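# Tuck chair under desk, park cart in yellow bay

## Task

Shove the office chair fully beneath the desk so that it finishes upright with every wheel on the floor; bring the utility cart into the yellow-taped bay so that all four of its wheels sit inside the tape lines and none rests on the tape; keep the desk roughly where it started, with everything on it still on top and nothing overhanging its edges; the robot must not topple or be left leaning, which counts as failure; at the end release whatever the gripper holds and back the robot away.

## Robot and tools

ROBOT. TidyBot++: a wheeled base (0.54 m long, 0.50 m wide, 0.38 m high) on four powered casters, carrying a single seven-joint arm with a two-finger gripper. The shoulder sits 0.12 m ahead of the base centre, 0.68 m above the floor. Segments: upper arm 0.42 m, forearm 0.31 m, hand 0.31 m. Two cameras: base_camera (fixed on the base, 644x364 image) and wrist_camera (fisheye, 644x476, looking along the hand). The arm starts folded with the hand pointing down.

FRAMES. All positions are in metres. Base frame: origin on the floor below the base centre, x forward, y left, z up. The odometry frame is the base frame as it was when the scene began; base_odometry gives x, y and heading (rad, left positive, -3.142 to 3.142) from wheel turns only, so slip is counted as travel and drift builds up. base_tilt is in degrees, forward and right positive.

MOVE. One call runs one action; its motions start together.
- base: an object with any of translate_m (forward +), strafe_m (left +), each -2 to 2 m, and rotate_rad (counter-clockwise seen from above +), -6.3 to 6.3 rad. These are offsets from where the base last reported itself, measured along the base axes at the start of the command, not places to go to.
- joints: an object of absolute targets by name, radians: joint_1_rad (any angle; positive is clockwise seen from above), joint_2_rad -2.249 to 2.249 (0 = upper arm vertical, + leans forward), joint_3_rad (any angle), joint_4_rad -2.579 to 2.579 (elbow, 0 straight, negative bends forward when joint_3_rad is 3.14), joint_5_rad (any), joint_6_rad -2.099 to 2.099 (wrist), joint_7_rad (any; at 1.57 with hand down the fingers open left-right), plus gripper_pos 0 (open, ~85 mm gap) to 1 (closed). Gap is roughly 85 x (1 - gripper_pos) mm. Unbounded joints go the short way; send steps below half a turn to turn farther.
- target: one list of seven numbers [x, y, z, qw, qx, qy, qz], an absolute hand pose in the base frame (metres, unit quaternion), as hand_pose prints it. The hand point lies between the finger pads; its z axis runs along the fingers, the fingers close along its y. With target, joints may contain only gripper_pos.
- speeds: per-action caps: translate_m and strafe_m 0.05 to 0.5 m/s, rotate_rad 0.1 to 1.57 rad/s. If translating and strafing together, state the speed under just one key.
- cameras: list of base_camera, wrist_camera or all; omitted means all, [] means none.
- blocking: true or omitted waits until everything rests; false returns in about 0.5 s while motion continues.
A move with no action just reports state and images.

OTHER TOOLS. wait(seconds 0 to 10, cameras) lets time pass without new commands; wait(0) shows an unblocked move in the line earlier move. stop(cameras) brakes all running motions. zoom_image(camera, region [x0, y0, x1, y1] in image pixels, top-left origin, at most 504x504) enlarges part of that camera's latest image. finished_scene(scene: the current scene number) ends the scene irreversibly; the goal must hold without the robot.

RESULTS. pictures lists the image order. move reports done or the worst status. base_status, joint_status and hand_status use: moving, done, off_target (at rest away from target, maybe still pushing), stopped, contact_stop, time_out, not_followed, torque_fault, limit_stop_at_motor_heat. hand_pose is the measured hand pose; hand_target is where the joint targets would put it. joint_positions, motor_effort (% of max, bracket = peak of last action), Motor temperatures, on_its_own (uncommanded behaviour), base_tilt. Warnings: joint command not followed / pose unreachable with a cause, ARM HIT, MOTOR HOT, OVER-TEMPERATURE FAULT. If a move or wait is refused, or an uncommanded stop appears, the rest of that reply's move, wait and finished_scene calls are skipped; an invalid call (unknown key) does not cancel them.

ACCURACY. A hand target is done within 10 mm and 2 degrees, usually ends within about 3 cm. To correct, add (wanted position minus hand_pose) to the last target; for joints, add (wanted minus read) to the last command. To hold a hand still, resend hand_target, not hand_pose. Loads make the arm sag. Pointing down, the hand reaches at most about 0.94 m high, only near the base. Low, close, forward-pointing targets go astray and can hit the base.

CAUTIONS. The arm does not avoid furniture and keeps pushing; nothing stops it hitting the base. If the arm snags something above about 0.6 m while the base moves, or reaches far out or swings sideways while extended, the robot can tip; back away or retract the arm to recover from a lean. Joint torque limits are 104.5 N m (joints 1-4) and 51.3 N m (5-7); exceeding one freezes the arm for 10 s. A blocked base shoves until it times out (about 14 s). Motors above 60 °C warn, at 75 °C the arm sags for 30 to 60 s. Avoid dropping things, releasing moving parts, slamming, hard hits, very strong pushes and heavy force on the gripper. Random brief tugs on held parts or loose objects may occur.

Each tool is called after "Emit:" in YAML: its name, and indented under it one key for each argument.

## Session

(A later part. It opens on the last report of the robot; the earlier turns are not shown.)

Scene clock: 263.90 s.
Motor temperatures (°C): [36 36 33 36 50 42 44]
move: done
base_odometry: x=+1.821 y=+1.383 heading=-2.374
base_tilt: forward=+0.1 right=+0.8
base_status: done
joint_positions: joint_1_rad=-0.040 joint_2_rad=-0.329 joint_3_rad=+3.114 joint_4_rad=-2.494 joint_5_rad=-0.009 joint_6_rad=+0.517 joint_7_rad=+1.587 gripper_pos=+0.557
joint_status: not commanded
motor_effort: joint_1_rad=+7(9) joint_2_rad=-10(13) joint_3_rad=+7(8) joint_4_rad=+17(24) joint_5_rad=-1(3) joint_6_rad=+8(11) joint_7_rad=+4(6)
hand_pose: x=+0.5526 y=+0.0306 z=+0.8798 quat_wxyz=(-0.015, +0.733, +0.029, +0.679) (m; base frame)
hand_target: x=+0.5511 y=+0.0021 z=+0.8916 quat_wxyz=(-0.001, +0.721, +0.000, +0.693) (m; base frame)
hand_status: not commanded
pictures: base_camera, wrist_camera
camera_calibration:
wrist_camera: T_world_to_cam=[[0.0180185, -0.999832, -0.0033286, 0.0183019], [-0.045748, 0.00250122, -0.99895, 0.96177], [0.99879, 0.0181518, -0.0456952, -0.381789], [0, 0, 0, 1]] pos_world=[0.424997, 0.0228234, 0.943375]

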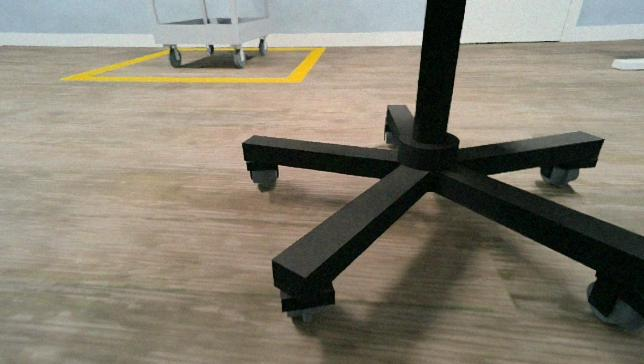

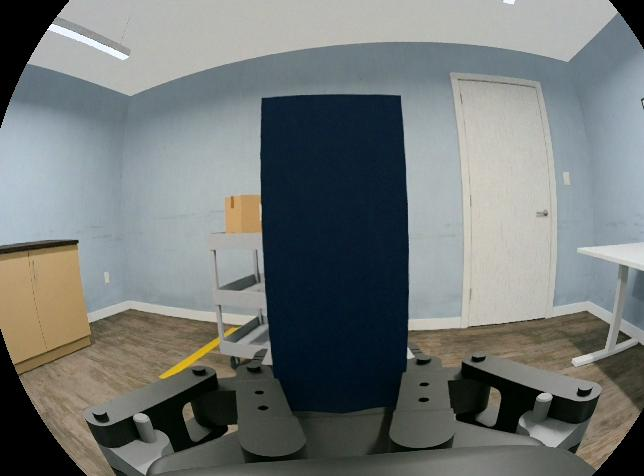

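Emit:
move:
  base: {"translate_m":0.75,"strafe_m":-0.75}
  speeds: {"strafe_m":0.2}

Scene clock: 274.80 s.
Motor temperatures (°C): [36 36 33 36 50 42 44]
move: done
base_odometry: x=+0.760 y=+1.402 heading=-2.374
base_tilt: forward=+0.1 right=+0.8
base_status: done
joint_positions: joint_1_rad=-0.026 joint_2_rad=-0.359 joint_3_rad=+3.104 joint_4_rad=-2.517 joint_5_rad=-0.008 joint_6_rad=+0.518 joint_7_rad=+1.585 gripper_pos=+0.562
joint_status: not commanded
motor_effort: joint_1_rad=+2(12) joint_2_rad=-4(11) joint_3_rad=+3(13) joint_4_rad=+21(26) joint_5_rad=+0(3) joint_6_rad=+9(11) joint_7_rad=+2(7)
hand_pose: x=+0.5421 y=+0.0286 z=+0.8799 quat_wxyz=(-0.012, +0.731, +0.028, +0.682) (m; base frame)
hand_target: x=+0.5511 y=+0.0021 z=+0.8916 quat_wxyz=(-0.001, +0.721, +0.000, +0.693) (m; base frame)
hand_status: not commanded
pictures: base_camera, wrist_camera
camera_calibration:
wrist_camera: T_world_to_cam=[[0.0130231, -0.999914, -0.00130663, 0.0174358], [-0.0374, 0.000818722, -0.9993, 0.957259], [0.999216, 0.0130629, -0.0373861, -0.378708], [0, 0, 0, 1]] pos_world=[0.413985, 0.0215976, 0.942454]

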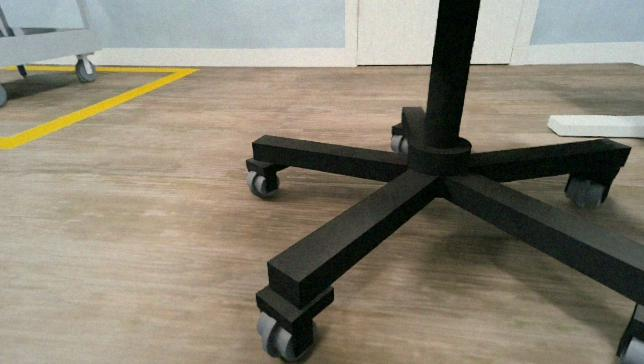

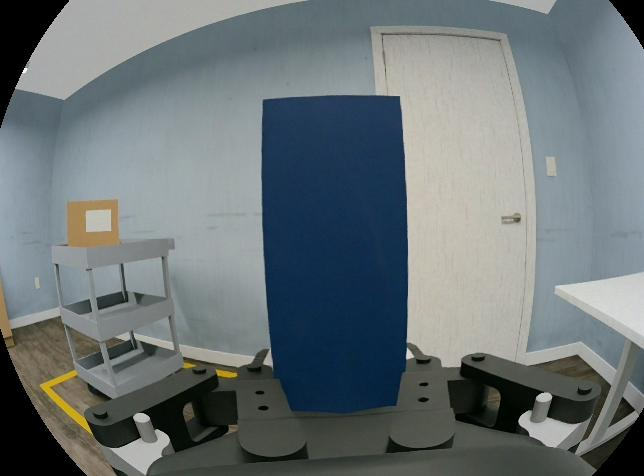

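Emit:
move:
  base: {"translate_m":-0.12,"strafe_m":-0.38}
  speeds: {"strafe_m":0.15}

Emit:
move:
  joints: {"gripper_pos":0}

Emit:
move:
  base: {"translate_m":-0.25}

Emit:
move:
  base: {"strafe_m":0.85}
  joints: {"joint_1_rad":0,"joint_2_rad":-0.34,"joint_3_rad":3.14,"joint_4_rad":-2.3,"joint_6_rad":0.1}

Emit:
move:
  base: {"translate_m":0.95,"rotate_rad":-1.57}

Scene clock: 286.20 s.
Motor temperatures (°C): [36 36 33 36 50 42 44]
move: done
base_odometry: x=+0.583 y=+1.758 heading=-2.374
base_tilt: forward=+0.2 right=+0.7
base_status: done
joint_positions: joint_1_rad=-0.069 joint_2_rad=-0.339 joint_3_rad=+3.050 joint_4_rad=-2.502 joint_5_rad=+0.017 joint_6_rad=+0.523 joint_7_rad=+1.564 gripper_pos=+0.563
joint_status: not commanded
motor_effort: joint_1_rad=+12(23) joint_2_rad=-8(12) joint_3_rad=+16(23) joint_4_rad=+20(21) joint_5_rad=-4(8) joint_6_rad=+9(10) joint_7_rad=+7(11)
hand_pose: x=+0.5430 y=+0.0766 z=+0.8804 quat_wxyz=(-0.042, +0.728, +0.073, +0.680) (m; base frame)
hand_target: x=+0.5511 y=+0.0021 z=+0.8916 quat_wxyz=(-0.001, +0.721, +0.000, +0.693) (m; base frame)
hand_status: not commanded
pictures: base_camera, wrist_camera
camera_calibration:
wrist_camera: T_world_to_cam=[[0.119412, -0.992724, 0.0154727, -0.00763338], [-0.036209, -0.0199283, -0.999146, 0.958526], [0.992184, 0.11875, -0.0383253, -0.38368], [0, 0, 0, 1]] pos_world=[0.4163, 0.0570857, 0.94312]

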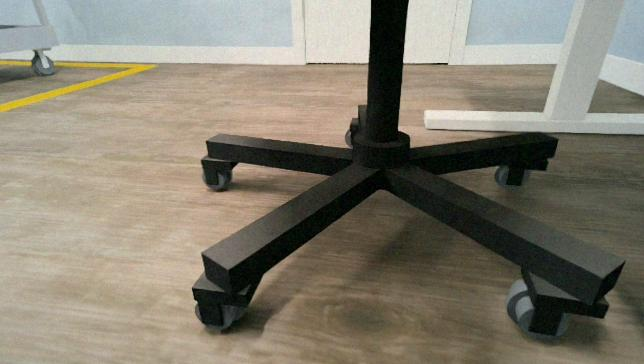

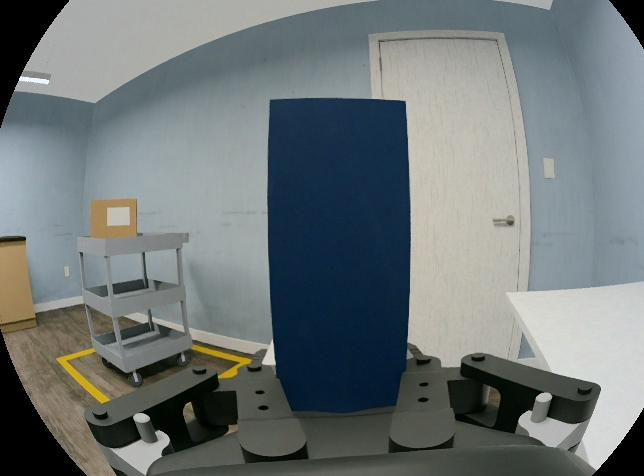

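Scene clock: 287.10 s.
Motor temperatures (°C): [36 36 33 36 50 42 44]
move: done
base_odometry: x=+0.583 y=+1.758 heading=-2.374
base_tilt: forward=+0.1 right=+0.7
base_status: not commanded
joint_positions: joint_1_rad=-0.034 joint_2_rad=-0.339 joint_3_rad=+3.095 joint_4_rad=-2.503 joint_5_rad=+0.017 joint_6_rad=+0.523 joint_7_rad=+1.570 gripper_pos=+0.000
joint_status: all done
motor_effort: joint_1_rad=+4(12) joint_2_rad=-6(8) joint_3_rad=+5(16) joint_4_rad=+22(23) joint_5_rad=-3(5) joint_6_rad=+10(11) joint_7_rad=-1(8)
hand_pose: x=+0.5480 y=+0.0409 z=+0.8806 quat_wxyz=(-0.019, +0.730, +0.042, +0.681) (m; base frame)
hand_target: x=+0.5511 y=+0.0021 z=+0.8916 quat_wxyz=(-0.001, +0.721, +0.000, +0.693) (m; base frame)
hand_status: not commanded
pictures: base_camera, wrist_camera
camera_calibration:
wrist_camera: T_world_to_cam=[[0.0432712, -0.999039, 0.00697276, 0.00572952], [-0.0381888, -0.00862818, -0.999233, 0.958882], [0.998333, 0.0429717, -0.0385254, -0.384439], [0, 0, 0, 1]] pos_world=[0.420168, 0.0305174, 0.943296]

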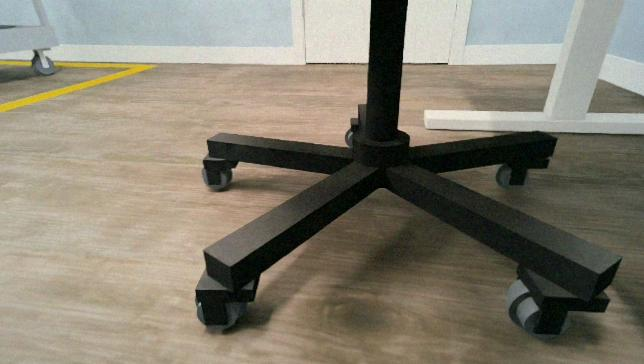

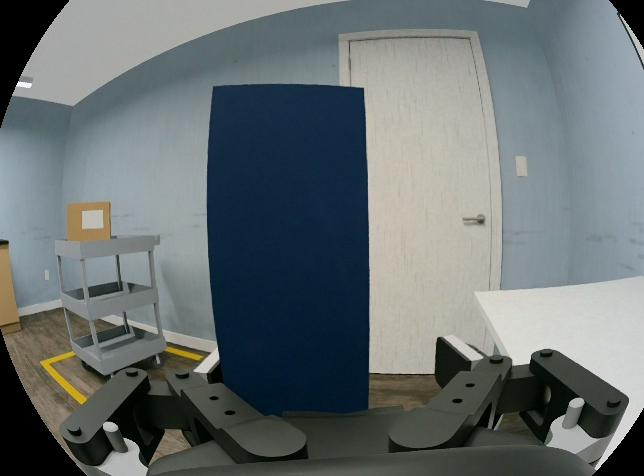

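Scene clock: 290.50 s.
Motor temperatures (°C): [36 36 33 36 50 42 44]
move: time_out
base_odometry: x=+0.745 y=+1.914 heading=-2.343
base_tilt: forward=+0.2 right=+0.8
base_status: translate_m time_out (by the wheels' count: -0.224 of -0.250)
joint_positions: joint_1_rad=-0.005 joint_2_rad=-0.347 joint_3_rad=+3.129 joint_4_rad=-2.509 joint_5_rad=+0.015 joint_6_rad=+0.527 joint_7_rad=+1.570 gripper_pos=+0.000
joint_status: not commanded
motor_effort: joint_1_rad=-1(6) joint_2_rad=-7(24) joint_3_rad=+0(10) joint_4_rad=+20(27) joint_5_rad=+0(3) joint_6_rad=+10(14) joint_7_rad=+0(1)
hand_pose: x=+0.5471 y=+0.0118 z=+0.8823 quat_wxyz=(-0.003, +0.729, +0.015, +0.684) (m; base frame)
hand_target: x=+0.5511 y=+0.0021 z=+0.8916 quat_wxyz=(-0.001, +0.721, +0.000, +0.693) (m; base frame)
hand_status: not commanded
pictures: base_camera, wrist_camera
camera_calibration:
wrist_camera: T_world_to_cam=[[-0.0192772, -0.999798, -0.00574676, 0.0221561], [-0.0324531, 0.00637051, -0.999453, 0.95714], [0.999287, -0.0190802, -0.0325693, -0.387328], [0, 0, 0, 1]] pos_world=[0.418542, 0.00866388, 0.944129]

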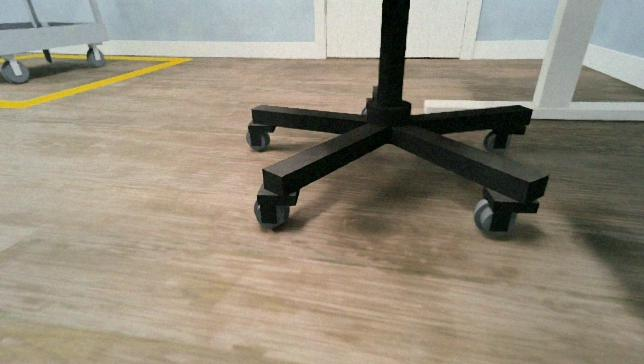

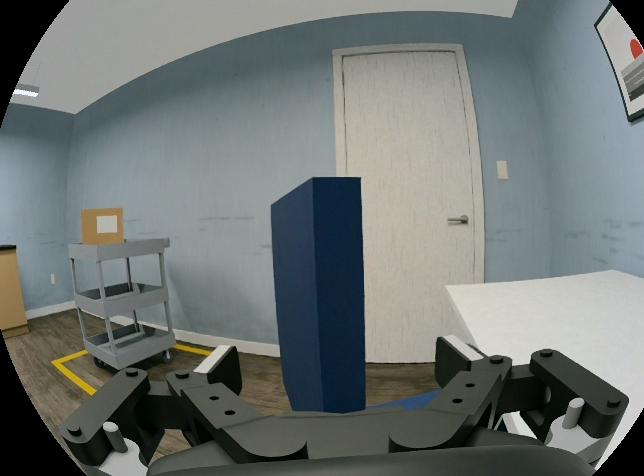

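not run: a stop that you did not command came earlier in this reply.

not run: a stop that you did not command came earlier in this reply.

Emit:
move:
  base: {"strafe_m":0.8}

Emit:
move:
  base: {"translate_m":1.14,"rotate_rad":-1.6}
  joints: {"joint_1_rad":0,"joint_2_rad":-0.34,"joint_3_rad":3.14,"joint_4_rad":-2.3,"joint_6_rad":0.1}

Scene clock: 298.07 s.
Motor temperatures (°C): [36 36 33 36 50 42 44]
move: done
base_odometry: x=+1.318 y=+1.356 heading=-2.343
base_tilt: forward=+0.1 right=+0.8
base_status: done
joint_positions: joint_1_rad=-0.005 joint_2_rad=-0.347 joint_3_rad=+3.130 joint_4_rad=-2.509 joint_5_rad=+0.015 joint_6_rad=+0.527 joint_7_rad=+1.570 gripper_pos=+0.000
joint_status: not commanded
motor_effort: joint_1_rad=-1(2) joint_2_rad=-7(9) joint_3_rad=+0(2) joint_4_rad=+20(20) joint_5_rad=+0(1) joint_6_rad=+9(10) joint_7_rad=+0(1)
hand_pose: x=+0.5472 y=+0.0112 z=+0.8822 quat_wxyz=(-0.002, +0.729, +0.014, +0.684) (m; base frame)
hand_target: x=+0.5511 y=+0.0021 z=+0.8916 quat_wxyz=(-0.001, +0.721, +0.000, +0.693) (m; base frame)
hand_status: not commanded
pictures: base_camera, wrist_camera
camera_calibration:
wrist_camera: T_world_to_cam=[[-0.0204556, -0.999772, -0.00606472, 0.0225134], [-0.032535, 0.00672842, -0.999448, 0.957151], [0.999261, -0.020247, -0.0326652, -0.38727], [0, 0, 0, 1]] pos_world=[0.418585, 0.00822712, 0.944109]

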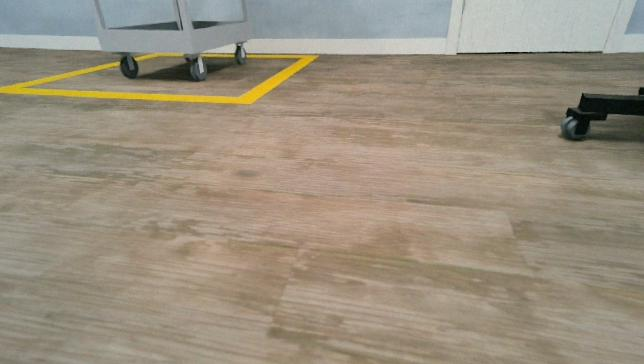

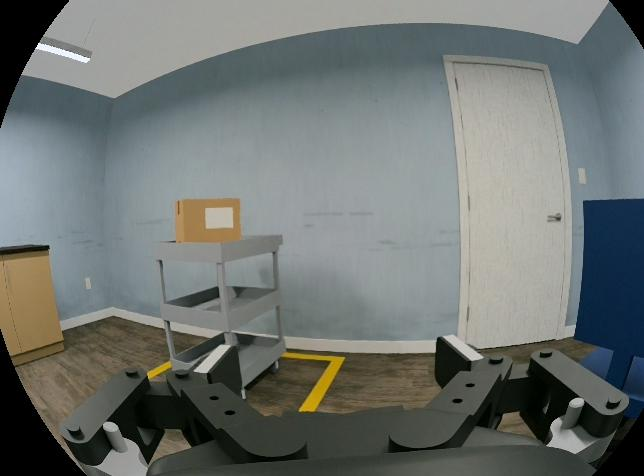

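Scene clock: 301.73 s.
Motor temperatures (°C): [36 36 33 36 50 42 44]
move: done
base_odometry: x=+0.522 y=+0.539 heading=+2.340
base_tilt: forward=+0.1 right=+0.7
base_status: done
joint_positions: joint_1_rad=-0.004 joint_2_rad=-0.346 joint_3_rad=+3.130 joint_4_rad=-2.330 joint_5_rad=+0.015 joint_6_rad=+0.146 joint_7_rad=+1.570 gripper_pos=+0.000
joint_status: all done
motor_effort: joint_1_rad=-1(2) joint_2_rad=-8(10) joint_3_rad=+0(3) joint_4_rad=+21(22) joint_5_rad=+0(0) joint_6_rad=+10(11) joint_7_rad=+0(1)
hand_pose: x=+0.5642 y=+0.0094 z=+0.8694 quat_wxyz=(+0.001, +0.795, +0.013, +0.607) (m; base frame)
hand_target: x=+0.5679 y=+0.0021 z=+0.8704 quat_wxyz=(+0.000, +0.802, +0.000, +0.598) (m; base frame)
hand_status: not commanded
pictures: base_camera, wrist_camera
camera_calibration:
wrist_camera: T_world_to_cam=[[-0.0272203, -0.999619, 0.00449292, 0.0155863], [-0.232879, 0.00197041, -0.972504, 1.03452], [0.972125, -0.0275181, -0.232844, -0.215303], [0, 0, 0, 1]] pos_world=[0.450643, 0.00761724, 0.955872]

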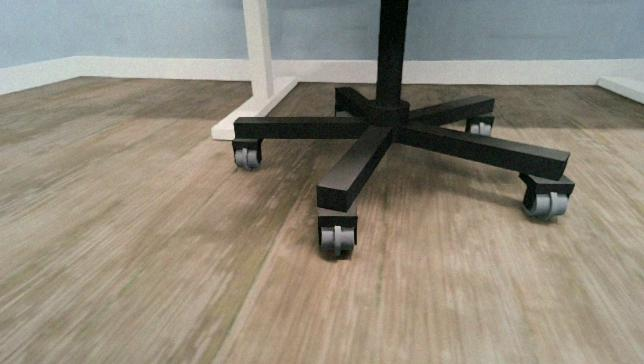

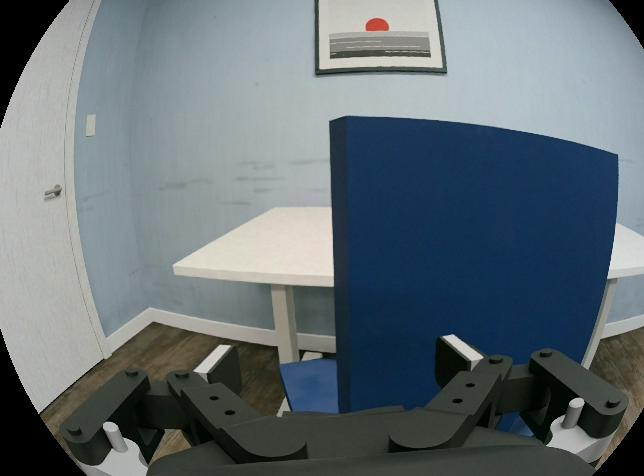

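Emit:
move:
  base: {"rotate_rad":-0.18,"strafe_m":0.07}
  joints: {"gripper_pos":1}

Emit:
move:
  base: {"translate_m":0.3}
  speeds: {"translate_m":0.12}

Scene clock: 313.33 s.
Motor temperatures (°C): [36 36 33 36 50 42 44]
move: done
base_odometry: x=+0.472 y=+0.490 heading=+2.160
base_tilt: forward=+0.1 right=+0.8
base_status: done
joint_positions: joint_1_rad=-0.004 joint_2_rad=-0.346 joint_3_rad=+3.130 joint_4_rad=-2.330 joint_5_rad=+0.015 joint_6_rad=+0.145 joint_7_rad=+1.570 gripper_pos=+0.999
joint_status: all done
motor_effort: joint_1_rad=-1(2) joint_2_rad=-8(8) joint_3_rad=+0(2) joint_4_rad=+21(22) joint_5_rad=+0(0) joint_6_rad=+9(10) joint_7_rad=+0(1)
hand_pose: x=+0.5641 y=+0.0092 z=+0.8692 quat_wxyz=(+0.001, +0.795, +0.013, +0.607) (m; base frame)
hand_target: x=+0.5679 y=+0.0021 z=+0.8704 quat_wxyz=(+0.000, +0.802, +0.000, +0.598) (m; base frame)
hand_status: not commanded
pictures: base_camera, wrist_camera
camera_calibration:
wrist_camera: T_world_to_cam=[[-0.0276378, -0.999608, 0.00451221, 0.0156161], [-0.23347, 0.00206592, -0.972362, 1.03454], [0.971971, -0.0279274, -0.233436, -0.214701], [0, 0, 0, 1]] pos_world=[0.450649, 0.00747669, 0.955759]

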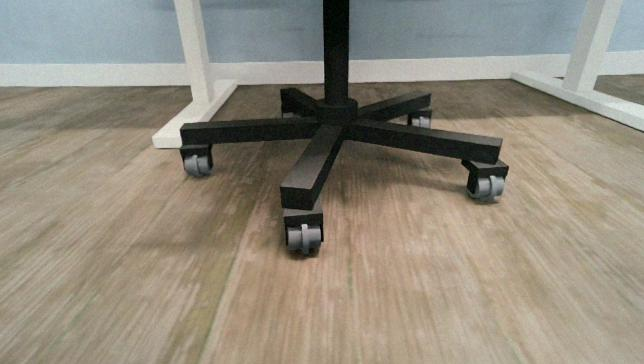

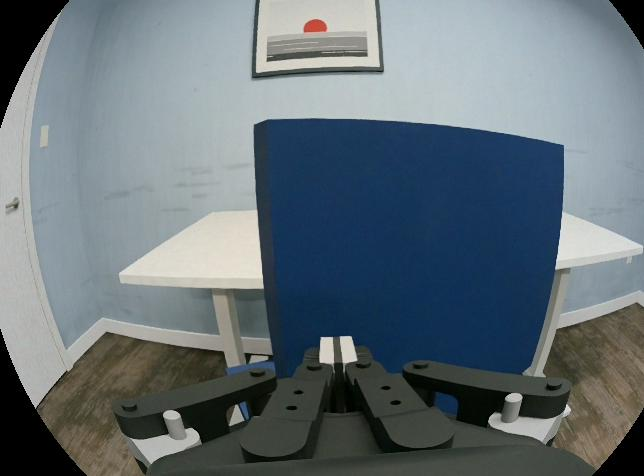

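Scene clock: 316.50 s.
Motor temperatures (°C): [36 36 33 36 50 42 44]
move: done
base_odometry: x=+0.305 y=+0.739 heading=+2.160
base_tilt: forward=+0.1 right=+0.8
base_status: done
joint_positions: joint_1_rad=-0.022 joint_2_rad=-0.353 joint_3_rad=+3.113 joint_4_rad=-2.326 joint_5_rad=+0.015 joint_6_rad=+0.111 joint_7_rad=+1.570 gripper_pos=+0.999
joint_status: not commanded
motor_effort: joint_1_rad=+1(7) joint_2_rad=-6(9) joint_3_rad=+2(9) joint_4_rad=+23(29) joint_5_rad=+0(1) joint_6_rad=+11(14) joint_7_rad=+0(1)
hand_pose: x=+0.5599 y=+0.0254 z=+0.8640 quat_wxyz=(-0.007, +0.802, +0.029, +0.597) (m; base frame)
hand_target: x=+0.5679 y=+0.0021 z=+0.8704 quat_wxyz=(+0.000, +0.802, +0.000, +0.598) (m; base frame)
hand_status: not commanded
pictures: base_camera, wrist_camera
camera_calibration:
wrist_camera: T_world_to_cam=[[0.00672715, -0.999908, 0.011809, 0.00622674], [-0.256035, -0.0131379, -0.966578, 1.03655], [0.966644, 0.0034788, -0.2561, -0.189617], [0, 0, 0, 1]] pos_world=[0.448645, 0.020504, 0.953276]

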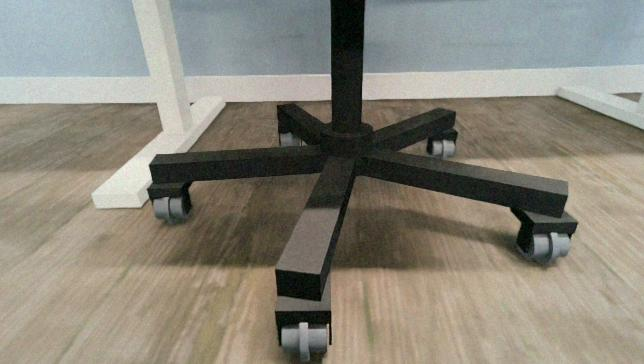

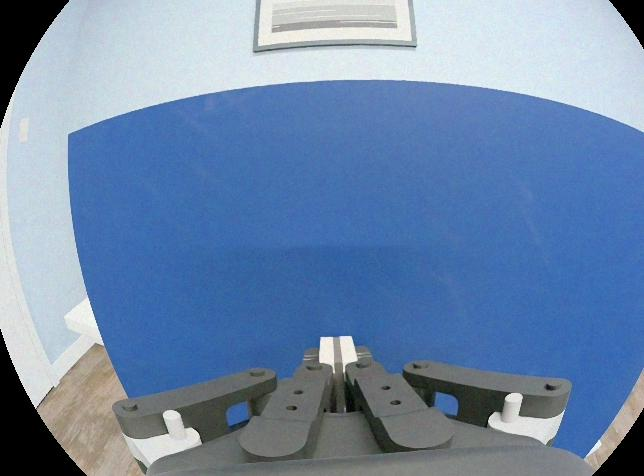

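Emit:
move:
  base: {"translate_m":-0.03,"strafe_m":-0.09}

Emit:
move:
  base: {"translate_m":0.24,"strafe_m":-0.03}
  speeds: {"translate_m":0.1}

Scene clock: 323.80 s.
Motor temperatures (°C): [36 36 33 36 50 41 44]
move: done
base_odometry: x=+0.397 y=+0.765 heading=+2.160
base_tilt: forward=+0.2 right=+0.8
base_status: done
joint_positions: joint_1_rad=-0.009 joint_2_rad=-0.349 joint_3_rad=+3.127 joint_4_rad=-2.324 joint_5_rad=+0.015 joint_6_rad=+0.111 joint_7_rad=+1.570 gripper_pos=+0.999
joint_status: not commanded
motor_effort: joint_1_rad=+0(2) joint_2_rad=-8(9) joint_3_rad=+0(4) joint_4_rad=+21(23) joint_5_rad=+0(0) joint_6_rad=+9(10) joint_7_rad=+0(1)
hand_pose: x=+0.5617 y=+0.0130 z=+0.8636 quat_wxyz=(-0.001, +0.803, +0.017, +0.596) (m; base frame)
hand_target: x=+0.5679 y=+0.0021 z=+0.8704 quat_wxyz=(+0.000, +0.802, +0.000, +0.598) (m; base frame)
hand_status: not commanded
pictures: base_camera, wrist_camera
camera_calibration:
wrist_camera: T_world_to_cam=[[-0.0194832, -0.999786, 0.00702161, 0.0126423], [-0.258149, -0.00175441, -0.966103, 1.03701], [0.965909, -0.0206354, -0.25806, -0.188944], [0, 0, 0, 1]] pos_world=[0.450452, 0.01056, 0.953011]

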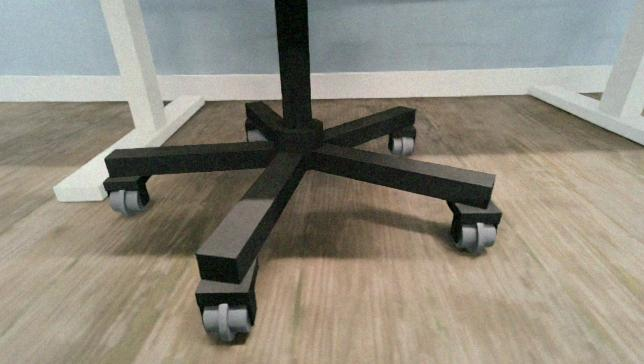

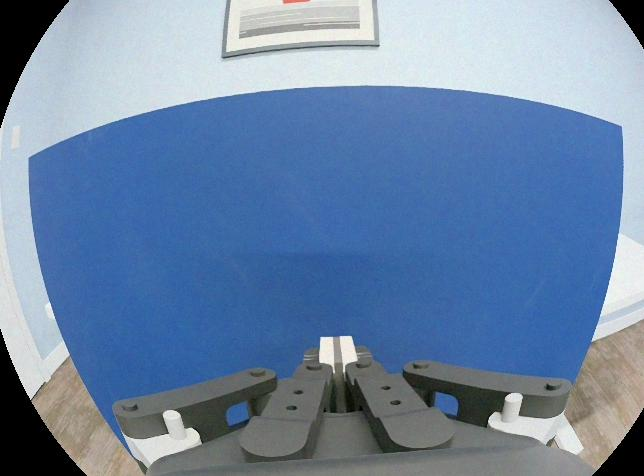

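Scene clock: 329.10 s.
Motor temperatures (°C): [36 36 33 36 50 42 44]
move: time_out
base_odometry: x=+0.290 y=+0.978 heading=+2.163
base_tilt: forward=+0.1 right=+0.8
base_status: translate_m time_out (by the wheels' count: +0.237 of +0.240); strafe_m time_out (by the wheels' count: -0.030 of -0.030)
joint_positions: joint_1_rad=-0.021 joint_2_rad=-0.503 joint_3_rad=+3.117 joint_4_rad=-2.398 joint_5_rad=+0.015 joint_6_rad=+0.039 joint_7_rad=+1.570 gripper_pos=+0.999
joint_status: not commanded
motor_effort: joint_1_rad=+3(7) joint_2_rad=+26(31) joint_3_rad=+6(10) joint_4_rad=+36(43) joint_5_rad=+0(1) joint_6_rad=+19(24) joint_7_rad=-1(1)
hand_pose: x=+0.5121 y=+0.0206 z=+0.8626 quat_wxyz=(-0.004, +0.800, +0.027, +0.599) (m; base frame)
hand_target: x=+0.5679 y=+0.0021 z=+0.8704 quat_wxyz=(+0.000, +0.802, +0.000, +0.598) (m; base frame)
hand_status: not commanded
pictures: base_camera, wrist_camera
camera_calibration:
wrist_camera: T_world_to_cam=[[-0.00056021, -0.999903, 0.013935, 0.00364724], [-0.250382, -0.0133509, -0.968055, 1.0212], [0.968147, -0.00403139, -0.25035, -0.149341], [0, 0, 0, 1]] pos_world=[0.400275, 0.0166788, 0.951138]

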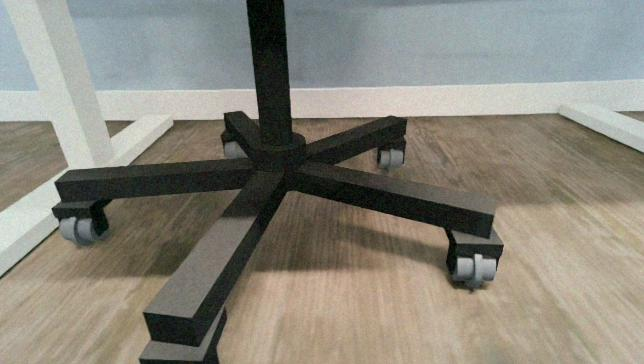

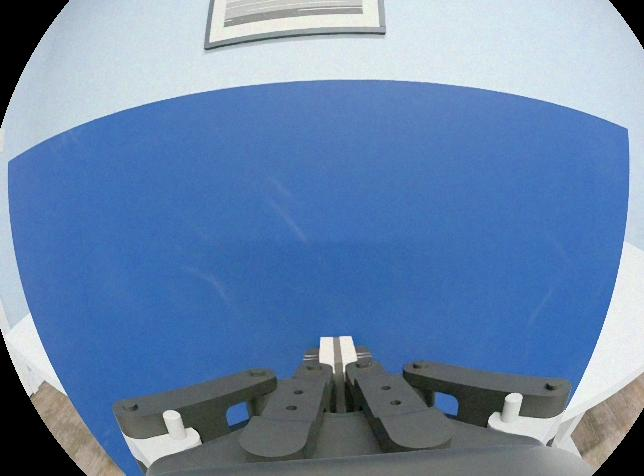

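Emit:
move:
  base: {"translate_m":-0.6}

Scene clock: 334.30 s.
Motor temperatures (°C): [36 36 33 36 50 42 44]
move: done
base_odometry: x=+0.625 y=+0.480 heading=+2.163
base_tilt: forward=+0.2 right=+0.8
base_status: done
joint_positions: joint_1_rad=-0.010 joint_2_rad=-0.337 joint_3_rad=+3.125 joint_4_rad=-2.319 joint_5_rad=+0.015 joint_6_rad=+0.071 joint_7_rad=+1.570 gripper_pos=+0.999
joint_status: not commanded
motor_effort: joint_1_rad=-1(3) joint_2_rad=-8(28) joint_3_rad=+0(5) joint_4_rad=+21(35) joint_5_rad=+0(0) joint_6_rad=+10(17) joint_7_rad=-1(1)
hand_pose: x=+0.5609 y=+0.0140 z=+0.8492 quat_wxyz=(-0.001, +0.816, +0.018, +0.577) (m; base frame)
hand_target: x=+0.5679 y=+0.0021 z=+0.8704 quat_wxyz=(+0.000, +0.802, +0.000, +0.598) (m; base frame)
hand_status: not commanded
pictures: base_camera, wrist_camera
camera_calibration:
wrist_camera: T_world_to_cam=[[-0.0172746, -0.999803, 0.00978648, 0.0101052], [-0.303792, -0.00407678, -0.95273, 1.03718], [0.952582, -0.0194311, -0.303662, -0.145737], [0, 0, 0, 1]] pos_world=[0.454087, 0.0114997, 0.943794]

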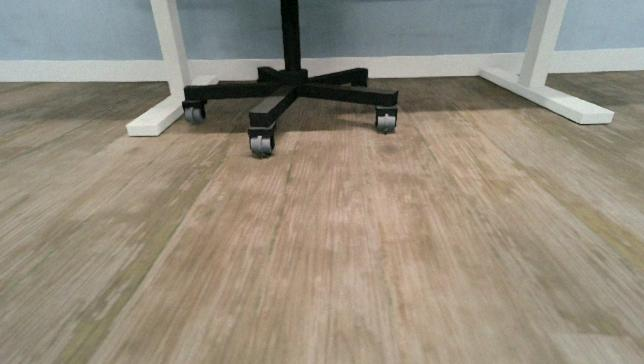

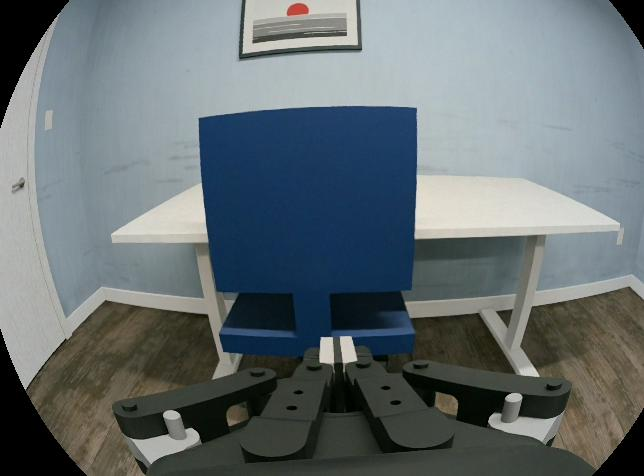

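Emit:
zoom_image:
  camera: "base_camera"
  region: [110, 40, 430, 180]

Emit:
zoom_image:
  camera: "wrist_camera"
  region: [100, 90, 460, 370]

Scaled by 1.575.

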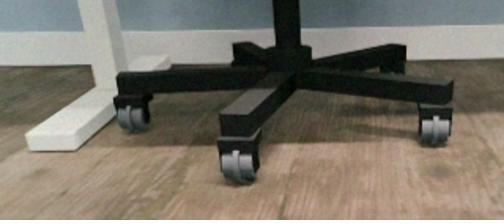

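Scaled by 1.400.

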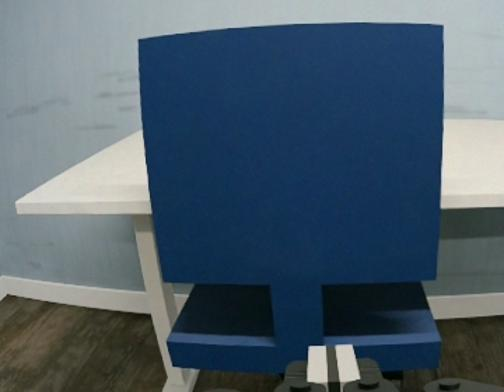

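Emit:
move:
  base: {"strafe_m":-0.9,"translate_m":0.45,"rotate_rad":0.9}

Scene clock: 352.70 s.
Motor temperatures (°C): [36 36 33 36 50 42 44]
move: done
base_odometry: x=+1.120 y=+1.356 heading=+3.064
base_tilt: forward=+0.1 right=+0.8
base_status: done
joint_positions: joint_1_rad=-0.008 joint_2_rad=-0.337 joint_3_rad=+3.126 joint_4_rad=-2.319 joint_5_rad=+0.015 joint_6_rad=+0.071 joint_7_rad=+1.570 gripper_pos=+0.999
joint_status: not commanded
motor_effort: joint_1_rad=-1(2) joint_2_rad=-8(9) joint_3_rad=+0(2) joint_4_rad=+21(22) joint_5_rad=+0(0) joint_6_rad=+9(10) joint_7_rad=+0(1)
hand_pose: x=+0.5610 y=+0.0123 z=+0.8492 quat_wxyz=(-0.001, +0.817, +0.017, +0.577) (m; base frame)
hand_target: x=+0.5679 y=+0.0021 z=+0.8704 quat_wxyz=(+0.000, +0.802, +0.000, +0.598) (m; base frame)
hand_status: not commanded
pictures: base_camera, wrist_camera
camera_calibration:
wrist_camera: T_world_to_cam=[[-0.020768, -0.999742, 0.0092517, 0.010886], [-0.303808, -0.00250553, -0.95273, 1.03719], [0.952507, -0.0225971, -0.303678, -0.145733], [0, 0, 0, 1]] pos_world=[0.454144, 0.0101887, 0.943805]

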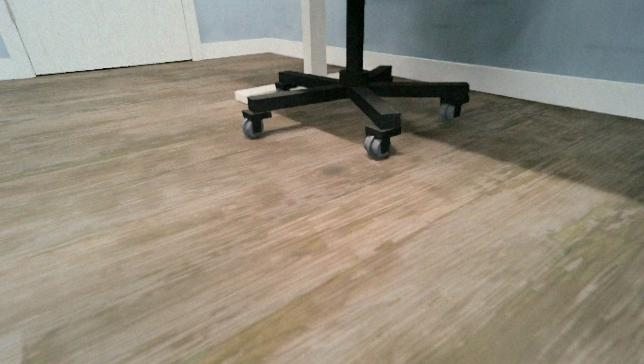

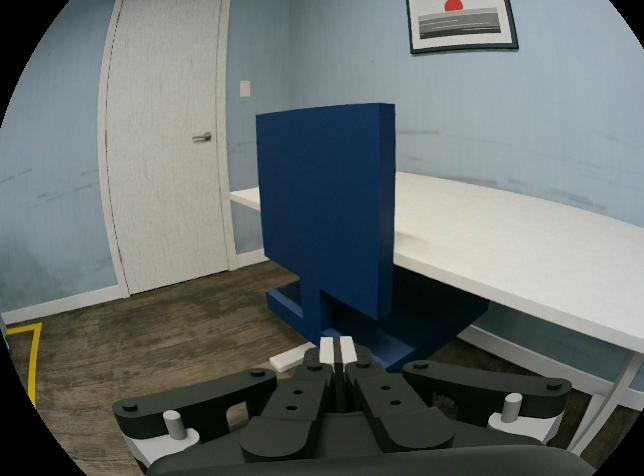

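Emit:
finished_scene:
  scene: 2

The scene is finished: the task was done.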